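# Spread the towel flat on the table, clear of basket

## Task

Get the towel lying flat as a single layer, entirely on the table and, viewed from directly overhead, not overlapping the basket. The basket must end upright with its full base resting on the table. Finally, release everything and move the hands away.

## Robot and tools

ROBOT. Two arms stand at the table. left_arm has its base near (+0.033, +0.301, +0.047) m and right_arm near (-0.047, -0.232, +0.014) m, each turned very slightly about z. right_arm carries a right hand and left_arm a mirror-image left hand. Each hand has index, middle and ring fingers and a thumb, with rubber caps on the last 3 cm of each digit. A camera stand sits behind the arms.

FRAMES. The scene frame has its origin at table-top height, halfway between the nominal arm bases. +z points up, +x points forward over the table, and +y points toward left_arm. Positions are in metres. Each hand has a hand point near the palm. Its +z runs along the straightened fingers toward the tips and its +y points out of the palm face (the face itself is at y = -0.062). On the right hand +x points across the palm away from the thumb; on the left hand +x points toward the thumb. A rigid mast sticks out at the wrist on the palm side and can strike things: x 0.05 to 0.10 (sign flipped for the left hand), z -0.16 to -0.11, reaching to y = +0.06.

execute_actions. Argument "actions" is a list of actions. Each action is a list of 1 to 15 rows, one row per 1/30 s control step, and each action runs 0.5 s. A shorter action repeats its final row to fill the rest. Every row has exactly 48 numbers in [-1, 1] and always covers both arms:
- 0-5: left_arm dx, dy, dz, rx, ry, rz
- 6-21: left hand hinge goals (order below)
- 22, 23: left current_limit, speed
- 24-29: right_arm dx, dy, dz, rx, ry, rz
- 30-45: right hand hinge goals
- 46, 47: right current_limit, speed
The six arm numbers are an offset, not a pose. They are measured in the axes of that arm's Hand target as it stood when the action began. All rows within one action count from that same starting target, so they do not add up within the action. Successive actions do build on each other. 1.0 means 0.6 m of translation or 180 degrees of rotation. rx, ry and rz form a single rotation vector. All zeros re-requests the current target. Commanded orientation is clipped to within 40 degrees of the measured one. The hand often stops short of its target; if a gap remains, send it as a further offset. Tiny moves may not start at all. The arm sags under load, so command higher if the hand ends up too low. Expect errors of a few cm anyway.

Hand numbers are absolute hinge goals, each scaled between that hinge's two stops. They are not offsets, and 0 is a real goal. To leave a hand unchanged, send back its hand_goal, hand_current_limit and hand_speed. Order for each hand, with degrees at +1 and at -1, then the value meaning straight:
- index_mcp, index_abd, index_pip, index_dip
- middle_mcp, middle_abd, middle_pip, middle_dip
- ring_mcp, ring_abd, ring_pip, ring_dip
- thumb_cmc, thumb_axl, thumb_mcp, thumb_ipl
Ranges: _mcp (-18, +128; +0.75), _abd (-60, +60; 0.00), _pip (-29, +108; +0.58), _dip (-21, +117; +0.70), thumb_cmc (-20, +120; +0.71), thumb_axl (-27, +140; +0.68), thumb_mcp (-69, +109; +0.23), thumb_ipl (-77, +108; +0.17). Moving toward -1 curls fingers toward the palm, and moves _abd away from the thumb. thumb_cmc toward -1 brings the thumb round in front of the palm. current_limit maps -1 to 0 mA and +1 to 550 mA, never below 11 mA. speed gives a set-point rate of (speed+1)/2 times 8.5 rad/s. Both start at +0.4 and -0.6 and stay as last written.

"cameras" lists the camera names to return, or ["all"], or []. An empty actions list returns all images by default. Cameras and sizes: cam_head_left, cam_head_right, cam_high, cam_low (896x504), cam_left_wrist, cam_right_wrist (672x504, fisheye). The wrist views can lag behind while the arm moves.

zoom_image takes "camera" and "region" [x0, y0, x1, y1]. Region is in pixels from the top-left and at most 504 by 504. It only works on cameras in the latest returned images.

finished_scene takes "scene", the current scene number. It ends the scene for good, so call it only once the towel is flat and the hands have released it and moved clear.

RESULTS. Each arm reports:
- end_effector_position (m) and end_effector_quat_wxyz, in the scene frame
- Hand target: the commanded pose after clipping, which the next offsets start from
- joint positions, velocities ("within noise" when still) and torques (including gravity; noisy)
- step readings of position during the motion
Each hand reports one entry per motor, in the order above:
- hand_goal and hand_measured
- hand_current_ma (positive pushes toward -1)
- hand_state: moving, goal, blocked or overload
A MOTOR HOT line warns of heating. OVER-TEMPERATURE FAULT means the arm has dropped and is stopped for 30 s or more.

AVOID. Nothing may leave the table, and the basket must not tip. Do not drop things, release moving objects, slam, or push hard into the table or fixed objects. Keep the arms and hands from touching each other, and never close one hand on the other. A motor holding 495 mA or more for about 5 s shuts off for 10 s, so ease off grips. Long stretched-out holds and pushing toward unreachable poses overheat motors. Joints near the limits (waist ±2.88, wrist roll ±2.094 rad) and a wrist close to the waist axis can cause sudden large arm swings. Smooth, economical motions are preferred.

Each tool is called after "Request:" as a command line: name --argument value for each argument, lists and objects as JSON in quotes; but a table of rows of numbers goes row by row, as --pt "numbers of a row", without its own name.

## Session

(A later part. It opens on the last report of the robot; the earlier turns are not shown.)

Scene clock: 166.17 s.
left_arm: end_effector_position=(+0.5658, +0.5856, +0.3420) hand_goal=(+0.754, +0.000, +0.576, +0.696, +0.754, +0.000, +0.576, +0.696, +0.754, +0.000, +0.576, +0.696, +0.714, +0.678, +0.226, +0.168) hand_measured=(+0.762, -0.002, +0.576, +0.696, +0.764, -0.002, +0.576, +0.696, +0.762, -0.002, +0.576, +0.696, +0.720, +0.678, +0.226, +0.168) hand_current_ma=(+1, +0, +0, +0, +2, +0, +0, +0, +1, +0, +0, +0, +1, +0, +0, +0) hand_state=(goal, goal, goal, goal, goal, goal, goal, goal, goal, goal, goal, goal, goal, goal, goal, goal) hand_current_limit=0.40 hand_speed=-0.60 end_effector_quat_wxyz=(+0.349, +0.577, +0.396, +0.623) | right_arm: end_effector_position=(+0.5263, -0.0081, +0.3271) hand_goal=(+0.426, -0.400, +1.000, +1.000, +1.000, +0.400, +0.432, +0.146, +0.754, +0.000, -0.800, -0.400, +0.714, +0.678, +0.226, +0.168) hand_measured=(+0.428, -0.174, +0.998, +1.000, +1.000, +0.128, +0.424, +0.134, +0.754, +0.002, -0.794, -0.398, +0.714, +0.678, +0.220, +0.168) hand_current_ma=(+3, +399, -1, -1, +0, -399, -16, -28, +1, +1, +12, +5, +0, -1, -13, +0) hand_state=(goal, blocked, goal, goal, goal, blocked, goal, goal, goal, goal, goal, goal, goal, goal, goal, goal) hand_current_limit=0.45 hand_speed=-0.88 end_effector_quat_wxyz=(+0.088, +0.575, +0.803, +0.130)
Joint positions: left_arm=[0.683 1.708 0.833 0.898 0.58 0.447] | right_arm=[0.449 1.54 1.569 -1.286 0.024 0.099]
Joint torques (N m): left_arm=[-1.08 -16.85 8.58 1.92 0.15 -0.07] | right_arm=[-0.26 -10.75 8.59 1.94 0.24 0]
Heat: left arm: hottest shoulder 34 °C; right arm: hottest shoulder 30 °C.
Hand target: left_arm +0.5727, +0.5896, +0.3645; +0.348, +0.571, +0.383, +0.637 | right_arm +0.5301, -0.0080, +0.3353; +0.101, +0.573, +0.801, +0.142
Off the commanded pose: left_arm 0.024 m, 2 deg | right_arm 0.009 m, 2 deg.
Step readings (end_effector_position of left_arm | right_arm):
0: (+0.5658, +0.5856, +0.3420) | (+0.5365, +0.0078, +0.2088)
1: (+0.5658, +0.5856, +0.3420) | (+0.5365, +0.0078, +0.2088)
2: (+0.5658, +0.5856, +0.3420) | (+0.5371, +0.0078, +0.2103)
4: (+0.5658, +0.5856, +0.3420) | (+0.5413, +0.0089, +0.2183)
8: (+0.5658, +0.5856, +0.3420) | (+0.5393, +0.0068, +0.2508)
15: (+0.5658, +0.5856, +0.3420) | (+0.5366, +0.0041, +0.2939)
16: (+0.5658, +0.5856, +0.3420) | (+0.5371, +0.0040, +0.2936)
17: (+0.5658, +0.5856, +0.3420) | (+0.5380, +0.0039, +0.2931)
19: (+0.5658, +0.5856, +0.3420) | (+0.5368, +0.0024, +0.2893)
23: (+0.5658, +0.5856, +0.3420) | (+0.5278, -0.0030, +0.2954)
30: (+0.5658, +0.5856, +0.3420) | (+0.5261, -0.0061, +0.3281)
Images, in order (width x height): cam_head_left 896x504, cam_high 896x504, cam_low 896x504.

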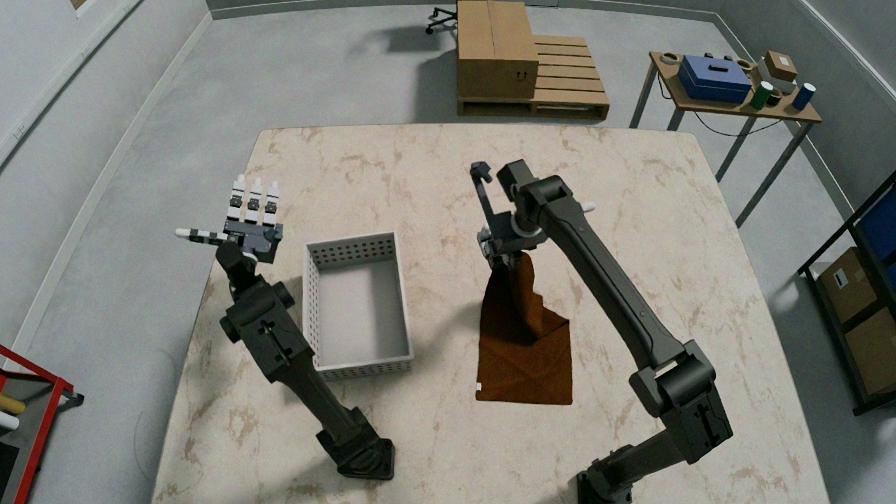

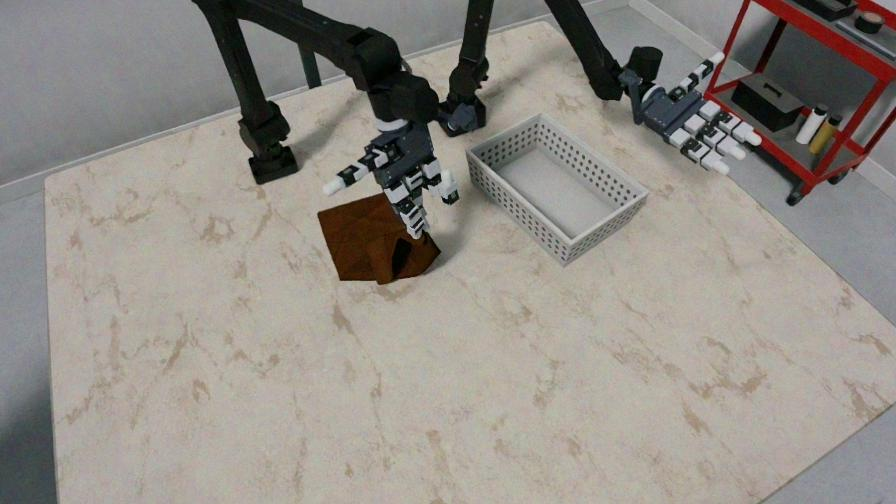

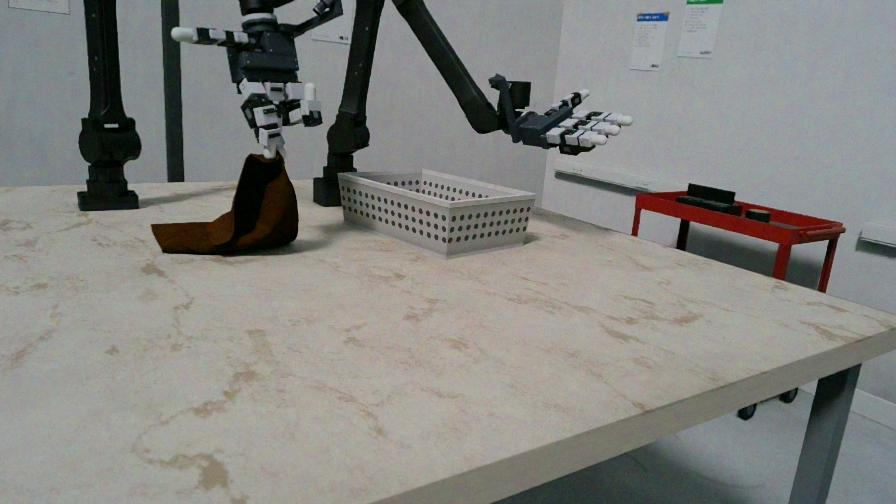

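Request:
execute_actions --actions '[[[0,0,0,0,0,0,0.754,0,0.576,0.696,0.754,0,0.576,0.696,0.754,0,0.576,0.696,0.714,0.678,0.226,0.168,0.4,-0.6,0.0035,-0.0187,-0.0867,-0.0556,0,0,0.426,-0.4,1,1,1,0.4,0.432,0.146,0.754,0,-0.8,-0.4,0.714,0.678,0.226,0.168,0.45,-0.88]],[[0,0,0,0,0,0,0.754,0,0.576,0.696,0.754,0,0.576,0.696,0.754,0,0.576,0.696,0.714,0.678,0.226,0.168,0.4,-0.6,0.0035,-0.0033,-0.0885,-0.0556,0,0,0.426,-0.4,1,1,1,0.4,0.432,0.146,0.754,0,-0.8,-0.4,0.714,0.678,0.226,0.168,0.45,-0.88]]]' --cameras '["cam_head_left","cam_head_right","cam_low","cam_high"]'

Request:
zoom_image --camera "cam_high" --region '[300, 150, 480, 310]'

Request:
zoom_image --camera "cam_low" --region '[120, 100, 340, 280]'

Request:
zoom_image --camera "cam_head_left" --region '[450, 230, 610, 420]'

Scene clock: 168.30 s.
left_arm: end_effector_position=(+0.5658, +0.5856, +0.3420) hand_goal=(+0.754, +0.000, +0.576, +0.696, +0.754, +0.000, +0.576, +0.696, +0.754, +0.000, +0.576, +0.696, +0.714, +0.678, +0.226, +0.168) hand_measured=(+0.762, -0.002, +0.576, +0.696, +0.764, -0.002, +0.576, +0.696, +0.762, -0.002, +0.576, +0.696, +0.720, +0.678, +0.226, +0.168) hand_current_ma=(+1, +0, +0, +0, +2, +0, +0, +0, +1, +0, +0, +0, +1, +0, +0, +0) hand_state=(goal, goal, goal, goal, goal, goal, goal, goal, goal, goal, goal, goal, goal, goal, goal, goal) hand_current_limit=0.40 hand_speed=-0.60 end_effector_quat_wxyz=(+0.349, +0.577, +0.396, +0.623) | right_arm: end_effector_position=(+0.4727, -0.0237, +0.4153) hand_goal=(+0.426, -0.400, +1.000, +1.000, +1.000, +0.400, +0.432, +0.146, +0.754, +0.000, -0.800, -0.400, +0.714, +0.678, +0.226, +0.168) hand_measured=(+0.430, -0.174, +1.000, +1.000, +1.000, +0.128, +0.428, +0.136, +0.756, +0.002, -0.794, -0.398, +0.718, +0.678, +0.220, +0.168) hand_current_ma=(+9, +399, -1, -1, +0, -399, -6, -24, +5, +1, +12, +4, +6, -1, -13, +0) hand_state=(goal, blocked, goal, goal, goal, blocked, goal, goal, goal, goal, goal, goal, goal, goal, goal, goal) hand_current_limit=0.45 hand_speed=-0.88 end_effector_quat_wxyz=(+0.187, +0.548, +0.772, +0.264)
Joint positions: left_arm=[0.683 1.708 0.833 0.898 0.58 0.447] | right_arm=[0.48 1.24 1.331 -1.007 0.076 0.099]
Joint torques (N m): left_arm=[-0.91 -16.79 8.64 1.85 0.16 -0.05] | right_arm=[0.62 -7.41 9.18 3.02 0.29 0.07]
Heat: left arm: hottest shoulder 34 °C; right arm: hottest shoulder 30 °C.
Hand target: left_arm +0.5727, +0.5896, +0.3645; +0.348, +0.571, +0.383, +0.637 | right_arm +0.4752, -0.0224, +0.4254; +0.199, +0.547, +0.764, +0.279
Off the commanded pose: left_arm 0.024 m, 2 deg | right_arm 0.010 m, 2 deg.
Step readings (end_effector_position of left_arm | right_arm):
0: (+0.5658, +0.5856, +0.3420) | (+0.5263, -0.0081, +0.3271)
1: (+0.5658, +0.5856, +0.3420) | (+0.5263, -0.0081, +0.3265)
2: (+0.5658, +0.5856, +0.3420) | (+0.5268, -0.0087, +0.3271)
4: (+0.5658, +0.5856, +0.3420) | (+0.5230, -0.0106, +0.3277)
8: (+0.5658, +0.5856, +0.3420) | (+0.5069, -0.0195, +0.3416)
15: (+0.5658, +0.5856, +0.3420) | (+0.5013, -0.0219, +0.3774)
16: (+0.5658, +0.5856, +0.3420) | (+0.5017, -0.0221, +0.3772)
17: (+0.5658, +0.5856, +0.3420) | (+0.5020, -0.0225, +0.3775)
19: (+0.5658, +0.5856, +0.3420) | (+0.4985, -0.0239, +0.3765)
23: (+0.5658, +0.5856, +0.3420) | (+0.4823, -0.0274, +0.3868)
30: (+0.5658, +0.5856, +0.3420) | (+0.4732, -0.0241, +0.4177)
Images, in order (width x height): cam_head_left 896x504, cam_head_right 896x504, cam_high 896x504, cam_low 896x504.

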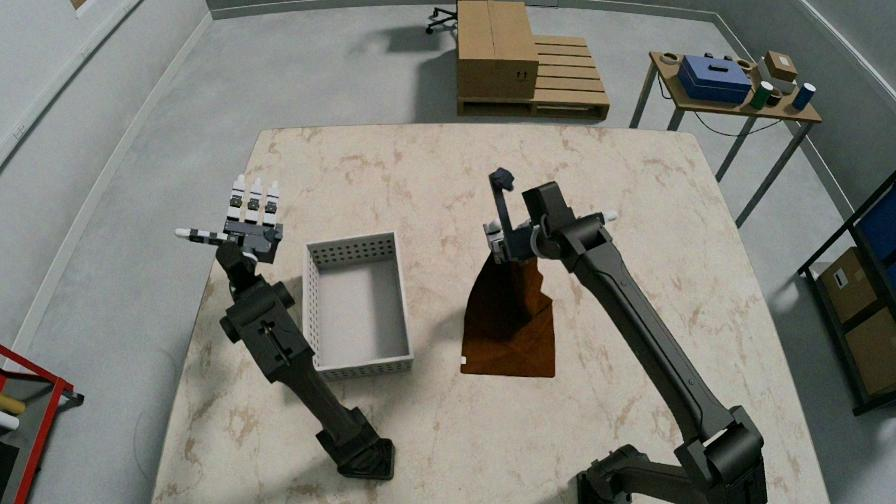

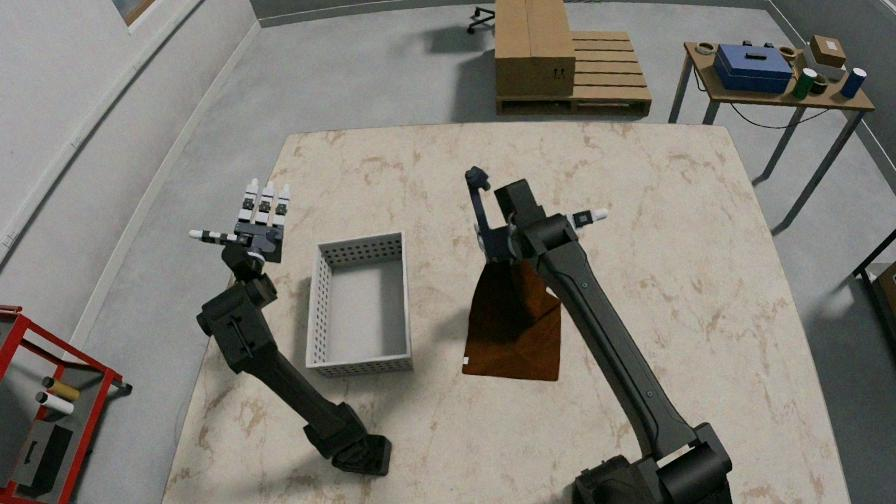

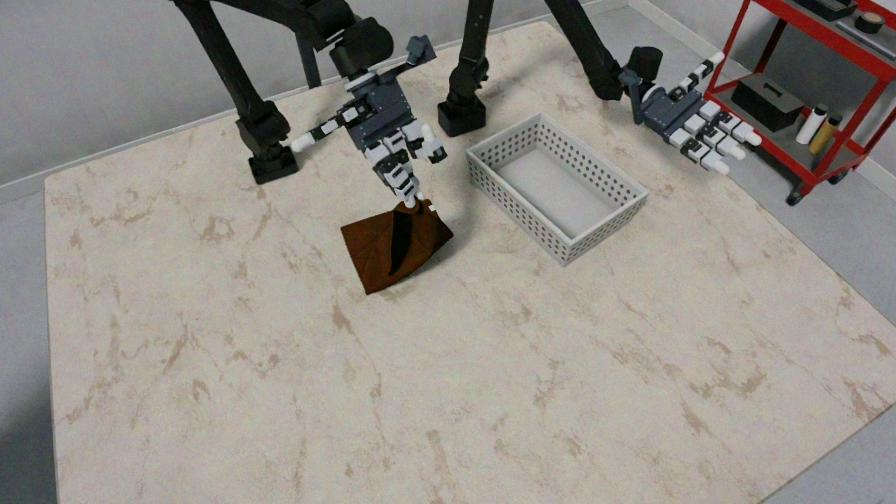

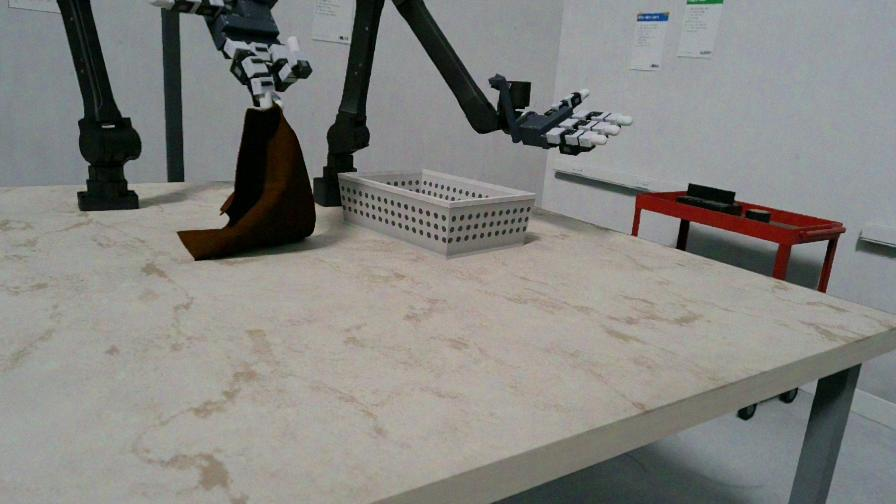

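Scaled by 2.800 from the camera's 896x504 image, which has a finer 1280x720 frame.

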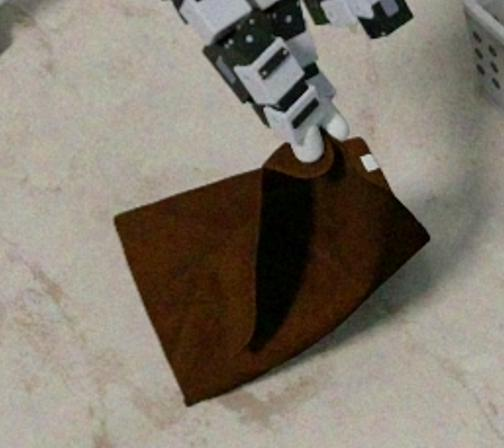

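Scaled by 2.291 from the camera's 896x504 image, which has a finer 1280x720 frame.

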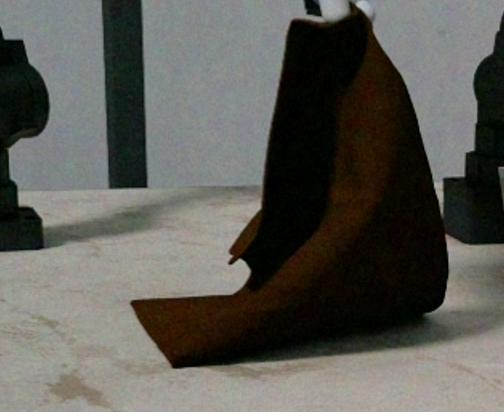

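Scaled by 2.653 from the camera's 896x504 image, which has a finer 1280x720 frame.

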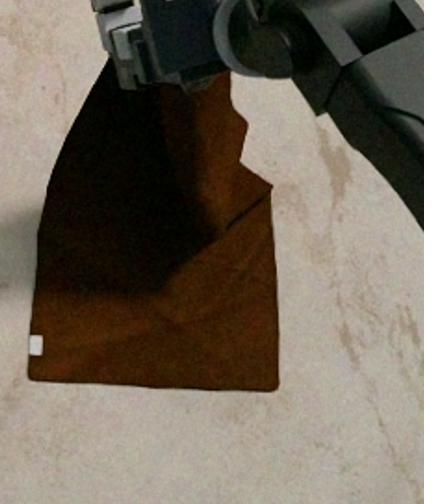

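Request:
execute_actions --actions '[[[0,0,0,0,0,0,0.754,0,0.576,0.696,0.754,0,0.576,0.696,0.754,0,0.576,0.696,0.714,0.678,0.226,0.168,0.4,-0.6,-0.0368,0.0645,0.0542,0,0,0,0.426,-0.4,1,1,1,0.4,0.432,0.146,0.754,0,-0.8,-0.4,0.714,0.678,0.226,0.168,0.45,-0.88]],[[0,0,0,0,0,0,0.754,0,0.576,0.696,0.754,0,0.576,0.696,0.754,0,0.576,0.696,0.714,0.678,0.226,0.168,0.4,-0.6,-0.0368,0.0645,0.0542,0,0,0,0.426,-0.4,1,1,1,0.4,0.432,0.146,0.754,0,-0.8,-0.4,0.714,0.678,0.226,0.168,0.45,-0.88]]]' --cameras '["cam_head_left","cam_head_right","cam_low","cam_high"]'

Request:
zoom_image --camera "cam_high" --region '[300, 150, 500, 330]'

Request:
zoom_image --camera "cam_low" --region '[120, 80, 360, 280]'

Request:
zoom_image --camera "cam_head_left" --region '[440, 200, 610, 400]'

Scene clock: 173.40 s.
left_arm: end_effector_position=(+0.5658, +0.5856, +0.3420) hand_goal=(+0.754, +0.000, +0.576, +0.696, +0.754, +0.000, +0.576, +0.696, +0.754, +0.000, +0.576, +0.696, +0.714, +0.678, +0.226, +0.168) hand_measured=(+0.762, -0.002, +0.576, +0.696, +0.764, -0.002, +0.576, +0.696, +0.762, -0.002, +0.576, +0.696, +0.720, +0.678, +0.226, +0.168) hand_current_ma=(+1, +0, +0, +0, +2, +0, +0, +0, +1, +0, +0, +0, +1, +0, +0, +0) hand_state=(goal, goal, goal, goal, goal, goal, goal, goal, goal, goal, goal, goal, goal, goal, goal, goal) hand_current_limit=0.40 hand_speed=-0.60 end_effector_quat_wxyz=(+0.349, +0.577, +0.396, +0.623) | right_arm: end_effector_position=(+0.5675, -0.0355, +0.3694) hand_goal=(+0.426, -0.400, +1.000, +1.000, +1.000, +0.400, +0.432, +0.146, +0.754, +0.000, -0.800, -0.400, +0.714, +0.678, +0.226, +0.168) hand_measured=(+0.430, -0.174, +1.000, +1.000, +1.000, +0.128, +0.428, +0.136, +0.758, +0.002, -0.794, -0.398, +0.718, +0.678, +0.220, +0.168) hand_current_ma=(+10, +399, -1, -1, +0, -399, -7, -24, +6, +1, +11, +4, +8, -1, -13, +0) hand_state=(goal, blocked, goal, goal, goal, blocked, goal, goal, goal, goal, goal, goal, goal, goal, goal, goal) hand_current_limit=0.45 hand_speed=-0.88 end_effector_quat_wxyz=(+0.168, +0.561, +0.774, +0.241)
Joint positions: left_arm=[0.683 1.708 0.833 0.898 0.58 0.447] | right_arm=[0.371 1.477 1.474 -0.971 0.009 0.033]
Joint torques (N m): left_arm=[-0.85 -16.91 8.66 1.8 0.16 -0.08] | right_arm=[-0.15 -9.88 15.57 2.17 -0.08 -0.18]
Heat: left arm: hottest shoulder 34 °C; right arm: hottest shoulder 30 °C.
Hand target: left_arm +0.5727, +0.5896, +0.3645; +0.348, +0.571, +0.383, +0.637 | right_arm +0.5852, -0.0315, +0.4253; +0.199, +0.547, +0.764, +0.279
Off the commanded pose: left_arm 0.024 m, 2 deg | right_arm 0.059 m, 6 deg.
Step readings (end_effector_position of left_arm | right_arm):
0: (+0.5658, +0.5856, +0.3420) | (+0.4727, -0.0237, +0.4153)
1: (+0.5658, +0.5856, +0.3420) | (+0.4727, -0.0237, +0.4153)
2: (+0.5658, +0.5856, +0.3420) | (+0.4732, -0.0225, +0.4150)
4: (+0.5658, +0.5856, +0.3420) | (+0.4796, -0.0220, +0.4095)
8: (+0.5658, +0.5856, +0.3420) | (+0.5000, -0.0279, +0.3806)
15: (+0.5658, +0.5856, +0.3420) | (+0.5151, -0.0369, +0.3529)
16: (+0.5658, +0.5856, +0.3420) | (+0.5152, -0.0365, +0.3555)
17: (+0.5658, +0.5856, +0.3420) | (+0.5161, -0.0347, +0.3581)
19: (+0.5658, +0.5856, +0.3420) | (+0.5236, -0.0304, +0.3661)
23: (+0.5658, +0.5856, +0.3420) | (+0.5486, -0.0305, +0.3786)
30: (+0.5658, +0.5856, +0.3420) | (+0.5670, -0.0415, +0.3677)
Images, in order (width x height): cam_head_left 896x504, cam_head_right 896x504, cam_high 896x504, cam_low 896x504.

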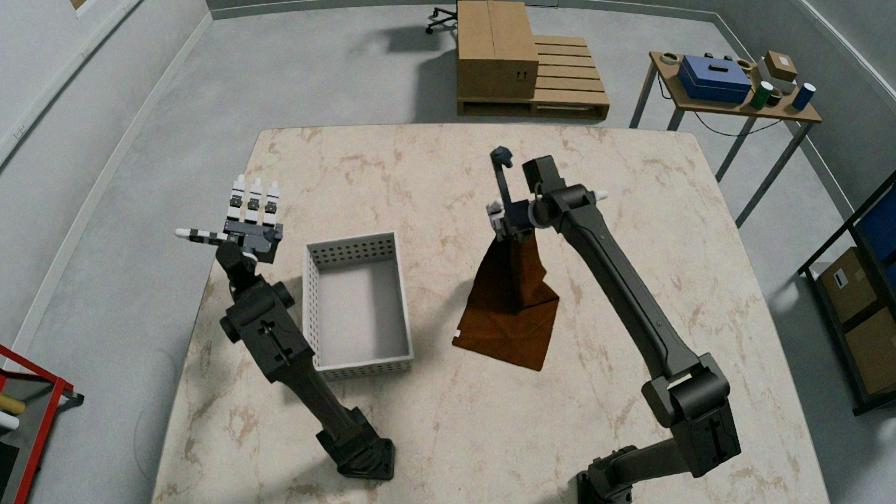

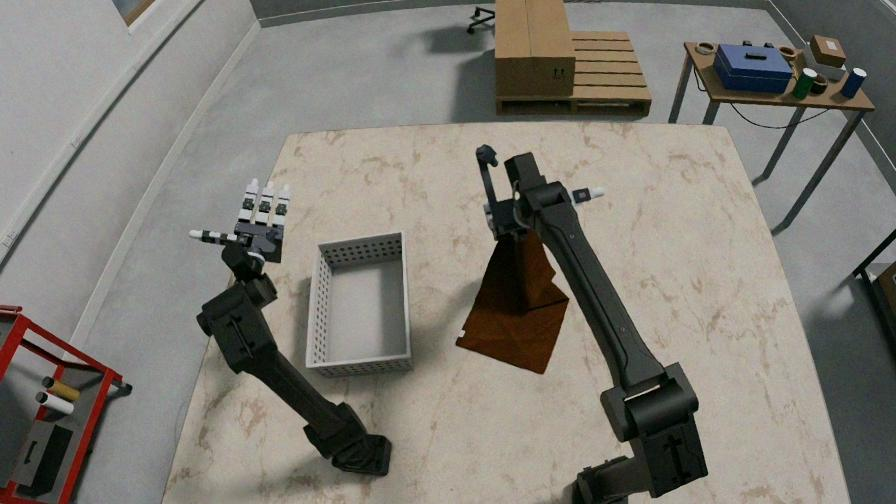

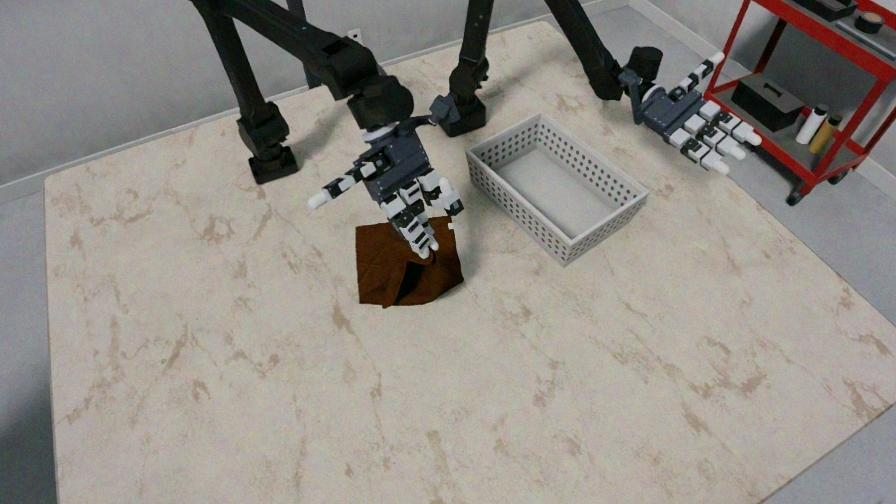

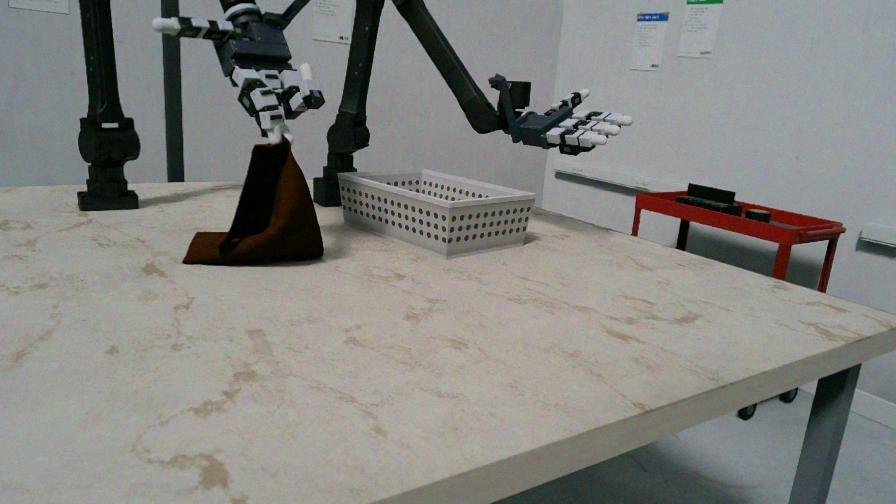

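Scaled by 2.520 from the camera's 896x504 image, which has a finer 1280x720 frame.

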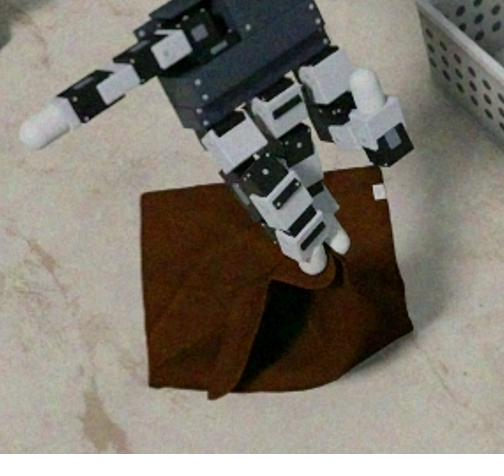

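Scaled by 2.100 from the camera's 896x504 image, which has a finer 1280x720 frame.

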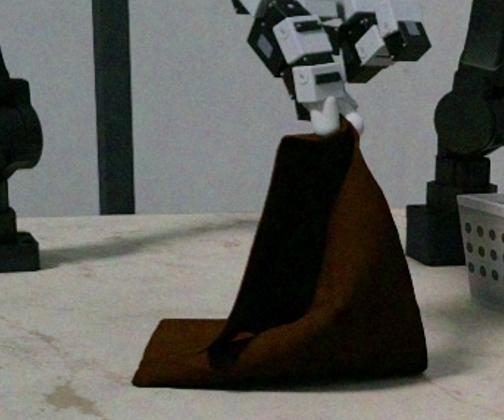

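Scaled by 2.520 from the camera's 896x504 image, which has a finer 1280x720 frame.

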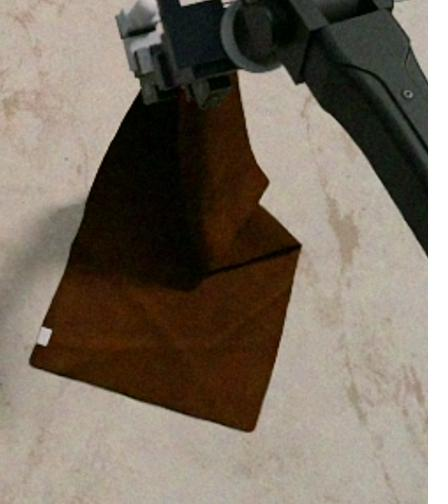

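Request:
execute_actions --actions '[[[0,0,0,0,0,0,0.754,0,0.576,0.696,0.754,0,0.576,0.696,0.754,0,0.576,0.696,0.714,0.678,0.226,0.168,0.4,-0.6,0.003,-0.0978,0.1398,0.0278,0,0,0.426,-0.4,1,1,1,0.4,0.432,0.146,0.754,0,-0.8,-0.4,0.714,0.678,0.226,0.168,0.45,-0.88]],[[0,0,0,0,0,0,0.754,0,0.576,0.696,0.754,0,0.576,0.696,0.754,0,0.576,0.696,0.714,0.678,0.226,0.168,0.4,-0.6,0.0527,-0.0035,0.143,0.0389,0,0,0.426,-0.4,1,1,1,0.4,0.432,0.146,0.754,0,-0.8,-0.4,0.714,0.678,0.226,0.168,0.45,-0.88]]]' --cameras '["cam_head_left","cam_low","cam_high"]'

Request:
zoom_image --camera "cam_high" --region '[300, 170, 500, 350]'

Request:
zoom_image --camera "cam_low" --region '[120, 100, 360, 300]'

Request:
zoom_image --camera "cam_head_left" --region '[440, 200, 610, 400]'

Scene clock: 179.70 s.
left_arm: end_effector_position=(+0.5658, +0.5856, +0.3420) hand_goal=(+0.754, +0.000, +0.576, +0.696, +0.754, +0.000, +0.576, +0.696, +0.754, +0.000, +0.576, +0.696, +0.714, +0.678, +0.226, +0.168) hand_measured=(+0.762, -0.002, +0.576, +0.696, +0.764, -0.002, +0.576, +0.696, +0.762, -0.002, +0.576, +0.696, +0.720, +0.678, +0.226, +0.168) hand_current_ma=(+1, +0, +0, +0, +2, +0, +0, +0, +1, +0, +0, +0, +1, +0, +0, +0) hand_state=(goal, goal, goal, goal, goal, goal, goal, goal, goal, goal, goal, goal, goal, goal, goal, goal) hand_current_limit=0.40 hand_speed=-0.60 end_effector_quat_wxyz=(+0.349, +0.577, +0.396, +0.623) | right_arm: end_effector_position=(+0.6081, +0.0106, +0.1997) hand_goal=(+0.426, -0.400, +1.000, +1.000, +1.000, +0.400, +0.432, +0.146, +0.754, +0.000, -0.800, -0.400, +0.714, +0.678, +0.226, +0.168) hand_measured=(+0.428, -0.174, +1.000, +1.000, +1.000, +0.128, +0.426, +0.136, +0.758, +0.002, -0.794, -0.398, +0.718, +0.678, +0.220, +0.168) hand_current_ma=(+5, +399, +0, -1, +0, -399, -11, -24, +6, +1, +10, +4, +8, -1, -13, +0) hand_state=(goal, blocked, goal, goal, goal, blocked, goal, goal, goal, goal, goal, goal, goal, goal, goal, goal) hand_current_limit=0.45 hand_speed=-0.88 end_effector_quat_wxyz=(+0.117, +0.565, +0.800, +0.163)
Joint positions: left_arm=[0.683 1.708 0.833 0.898 0.58 0.447] | right_arm=[0.42 1.756 1.463 -0.875 0.027 0.055]
Joint torques (N m): left_arm=[-0.79 -16.73 8.64 1.87 0.16 -0.06] | right_arm=[-0.26 -13.92 13.79 0.72 0.1 0.14]
Heat: left arm: hottest shoulder 34 °C; right arm: hottest elbow 32 °C.
Hand target: left_arm +0.5727, +0.5896, +0.3645; +0.348, +0.571, +0.383, +0.637 | right_arm +0.6278, +0.0185, +0.2519; +0.141, +0.564, +0.789, +0.197
Off the commanded pose: left_arm 0.024 m, 2 deg | right_arm 0.056 m, 5 deg.
Step readings (end_effector_position of left_arm | right_arm):
0: (+0.5658, +0.5856, +0.3420) | (+0.5675, -0.0355, +0.3694)
1: (+0.5658, +0.5856, +0.3420) | (+0.5675, -0.0355, +0.3694)
2: (+0.5658, +0.5856, +0.3420) | (+0.5685, -0.0352, +0.3694)
4: (+0.5658, +0.5856, +0.3420) | (+0.5741, -0.0331, +0.3698)
8: (+0.5658, +0.5856, +0.3420) | (+0.5824, -0.0301, +0.3492)
15: (+0.5658, +0.5856, +0.3420) | (+0.5871, -0.0283, +0.3079)
16: (+0.5658, +0.5856, +0.3420) | (+0.5873, -0.0282, +0.3070)
17: (+0.5658, +0.5856, +0.3420) | (+0.5889, -0.0280, +0.3042)
19: (+0.5658, +0.5856, +0.3420) | (+0.5926, -0.0277, +0.2935)
23: (+0.5658, +0.5856, +0.3420) | (+0.6013, -0.0093, +0.2440)
30: (+0.5658, +0.5856, +0.3420) | (+0.5995, +0.0134, +0.1849)
Images, in order (width x height): cam_head_left 896x504, cam_high 896x504, cam_low 896x504.

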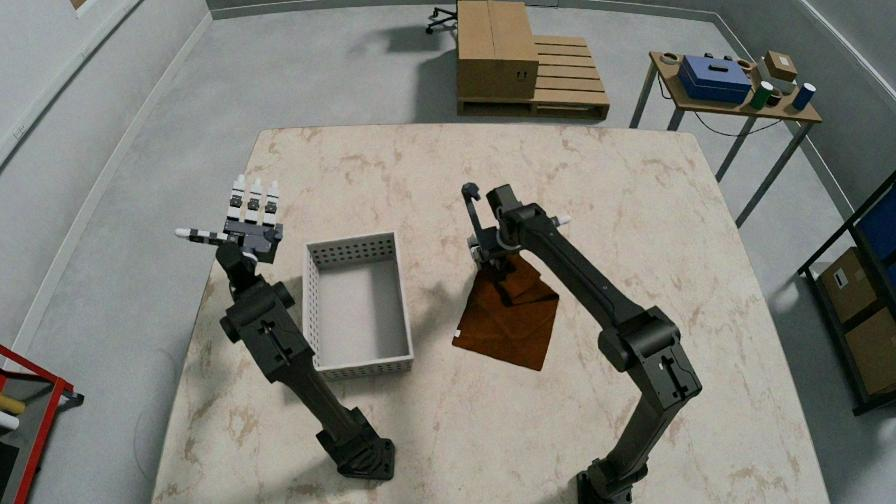

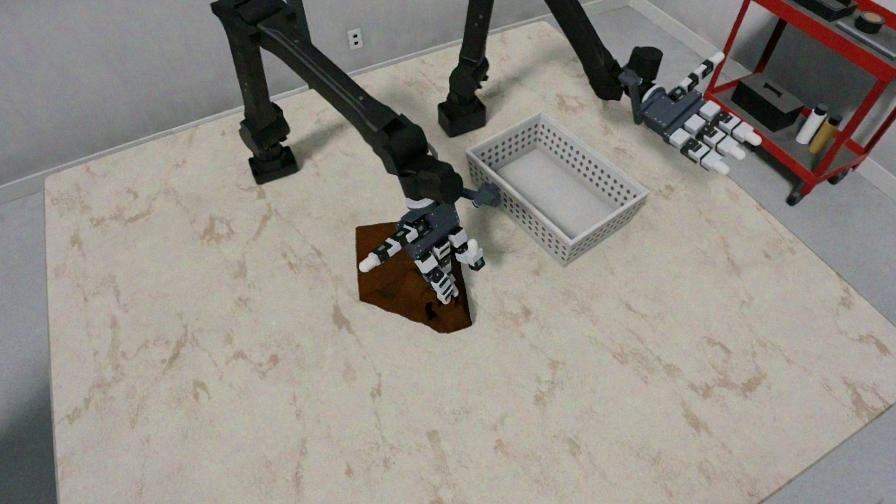

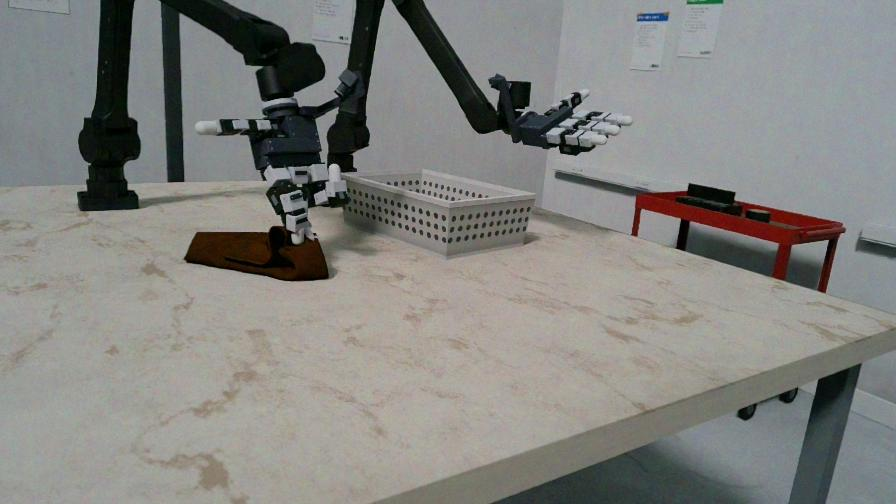

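Scaled by 2.520 from the camera's 896x504 image, which has a finer 1280x720 frame.

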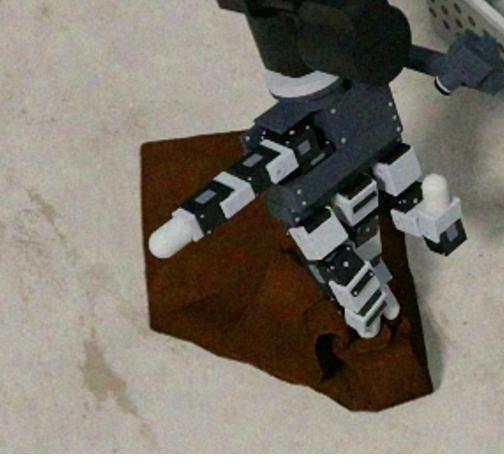

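Scaled by 2.100 from the camera's 896x504 image, which has a finer 1280x720 frame.

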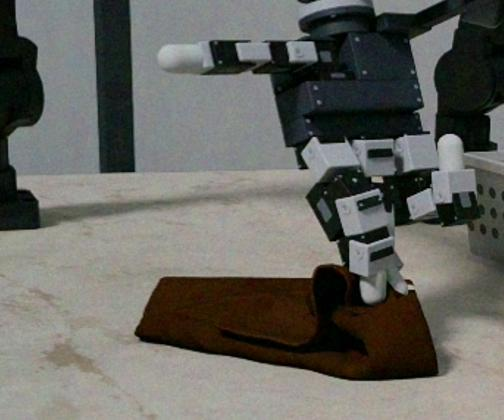

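Scaled by 2.520 from the camera's 896x504 image, which has a finer 1280x720 frame.

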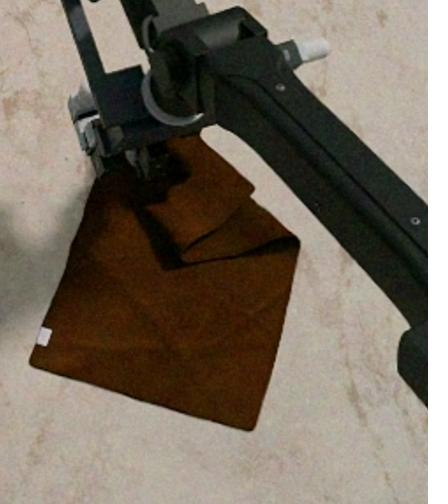

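Request:
execute_actions --actions '[[[0,0,0,0,0,0,0.754,0,0.576,0.696,0.754,0,0.576,0.696,0.754,0,0.576,0.696,0.714,0.678,0.226,0.168,0.4,-0.6,0.085,0.0597,0.0883,0,0,0,0.426,-0.4,1,1,1,0.4,0.432,0.146,0.754,0,-0.8,-0.4,0.714,0.678,0.226,0.168,0.45,-0.88]]]' --cameras '["cam_head_left","cam_low","cam_high"]'

Request:
zoom_image --camera "cam_high" --region '[320, 190, 520, 370]'

Request:
zoom_image --camera "cam_low" --region '[140, 120, 380, 300]'

Request:
zoom_image --camera "cam_head_left" --region '[440, 200, 610, 400]'

Scene clock: 182.37 s.
left_arm: end_effector_position=(+0.5658, +0.5856, +0.3420) hand_goal=(+0.754, +0.000, +0.576, +0.696, +0.754, +0.000, +0.576, +0.696, +0.754, +0.000, +0.576, +0.696, +0.714, +0.678, +0.226, +0.168) hand_measured=(+0.762, -0.002, +0.576, +0.696, +0.764, -0.002, +0.576, +0.696, +0.762, -0.002, +0.576, +0.696, +0.720, +0.678, +0.226, +0.168) hand_current_ma=(+1, +0, +0, +0, +2, +0, +0, +0, +1, +0, +0, +0, +1, +0, +0, +0) hand_state=(goal, goal, goal, goal, goal, goal, goal, goal, goal, goal, goal, goal, goal, goal, goal, goal) hand_current_limit=0.40 hand_speed=-0.60 end_effector_quat_wxyz=(+0.349, +0.577, +0.396, +0.623) | right_arm: end_effector_position=(+0.6428, +0.0802, +0.1831) hand_goal=(+0.426, -0.400, +1.000, +1.000, +1.000, +0.400, +0.432, +0.146, +0.754, +0.000, -0.800, -0.400, +0.714, +0.678, +0.226, +0.168) hand_measured=(+0.430, -0.174, +1.000, +1.000, +1.000, +0.128, +0.426, +0.136, +0.758, +0.002, -0.794, -0.398, +0.718, +0.678, +0.220, +0.168) hand_current_ma=(+7, +399, +0, -1, +0, -399, -11, -24, +6, +1, +10, +4, +8, -1, -13, +0) hand_state=(goal, blocked, goal, goal, goal, blocked, goal, goal, goal, goal, goal, goal, goal, goal, goal, goal) hand_current_limit=0.45 hand_speed=-0.88 end_effector_quat_wxyz=(+0.123, +0.561, +0.801, +0.171)
Joint positions: left_arm=[0.683 1.708 0.833 0.898 0.58 0.447] | right_arm=[0.501 1.915 1.639 -0.875 0.059 0.121]
Joint torques (N m): left_arm=[-1.14 -17.2 8.66 1.87 0.16 -0.06] | right_arm=[-0.56 -14.39 14.06 0.76 0.26 0.13]
Heat: left arm: hottest shoulder 34 °C; right arm: hottest elbow 32 °C.
Hand target: left_arm +0.5727, +0.5896, +0.3645; +0.348, +0.571, +0.383, +0.637 | right_arm +0.6648, +0.0850, +0.2220; +0.141, +0.564, +0.789, +0.197
Off the commanded pose: left_arm 0.024 m, 2 deg | right_arm 0.045 m, 4 deg.
Step readings (end_effector_position of left_arm | right_arm):
0: (+0.5658, +0.5856, +0.3420) | (+0.6077, +0.0116, +0.1997)
1: (+0.5658, +0.5856, +0.3420) | (+0.6078, +0.0114, +0.1997)
2: (+0.5658, +0.5856, +0.3420) | (+0.6088, +0.0118, +0.2010)
4: (+0.5658, +0.5856, +0.3420) | (+0.6177, +0.0159, +0.2030)
8: (+0.5658, +0.5856, +0.3420) | (+0.6363, +0.0484, +0.1999)
15: (+0.5658, +0.5856, +0.3420) | (+0.6353, +0.0846, +0.1774)
Images, in order (width x height): cam_head_left 896x504, cam_high 896x504, cam_low 896x504.

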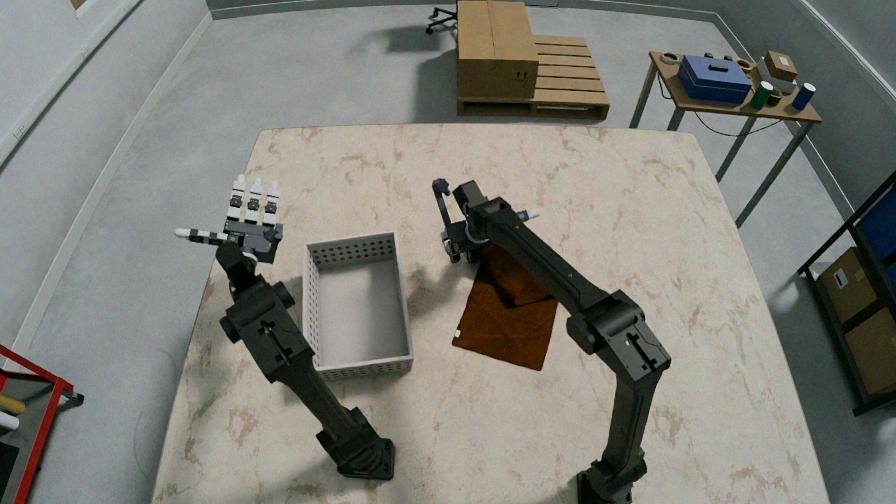

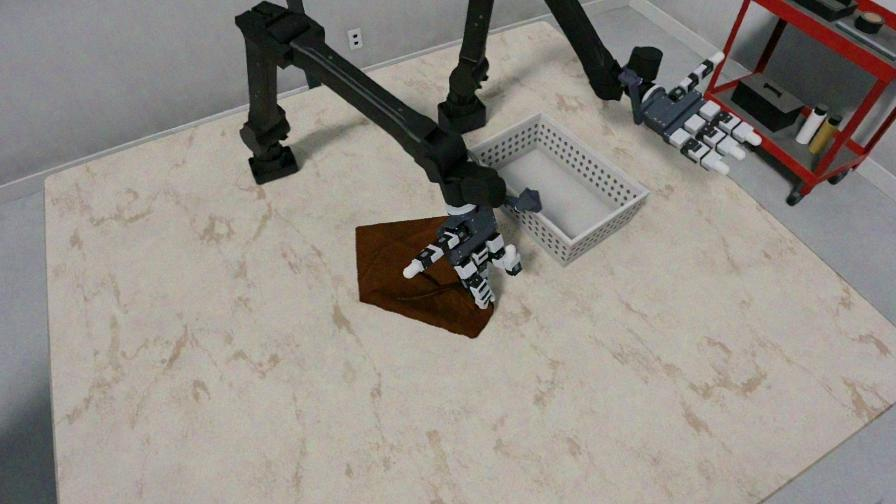

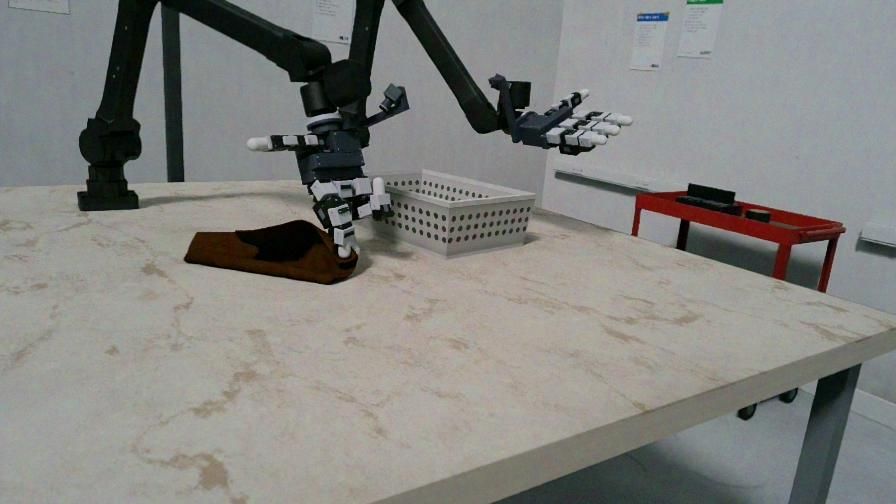

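Scaled by 2.520 from the camera's 896x504 image, which has a finer 1280x720 frame.

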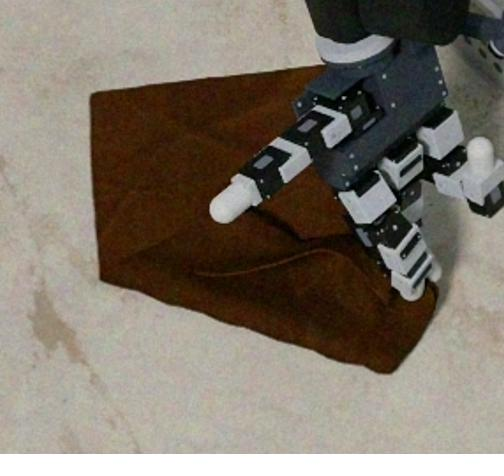

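Scaled by 2.100 from the camera's 896x504 image, which has a finer 1280x720 frame.

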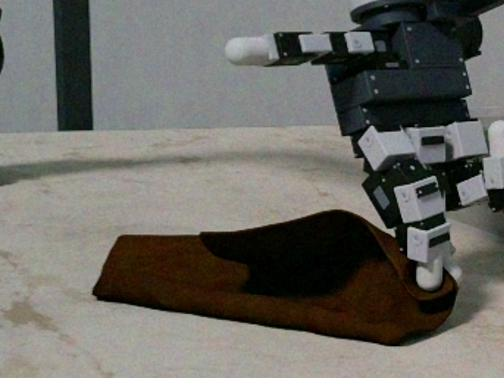

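Scaled by 2.520 from the camera's 896x504 image, which has a finer 1280x720 frame.

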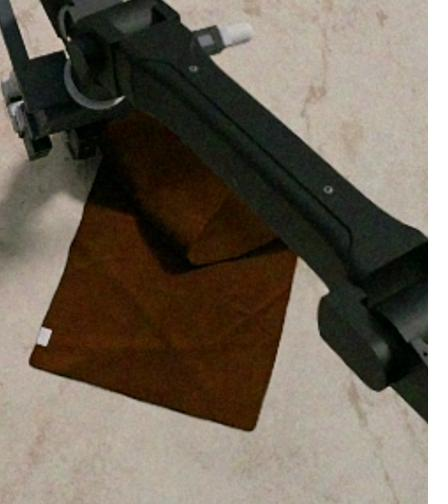

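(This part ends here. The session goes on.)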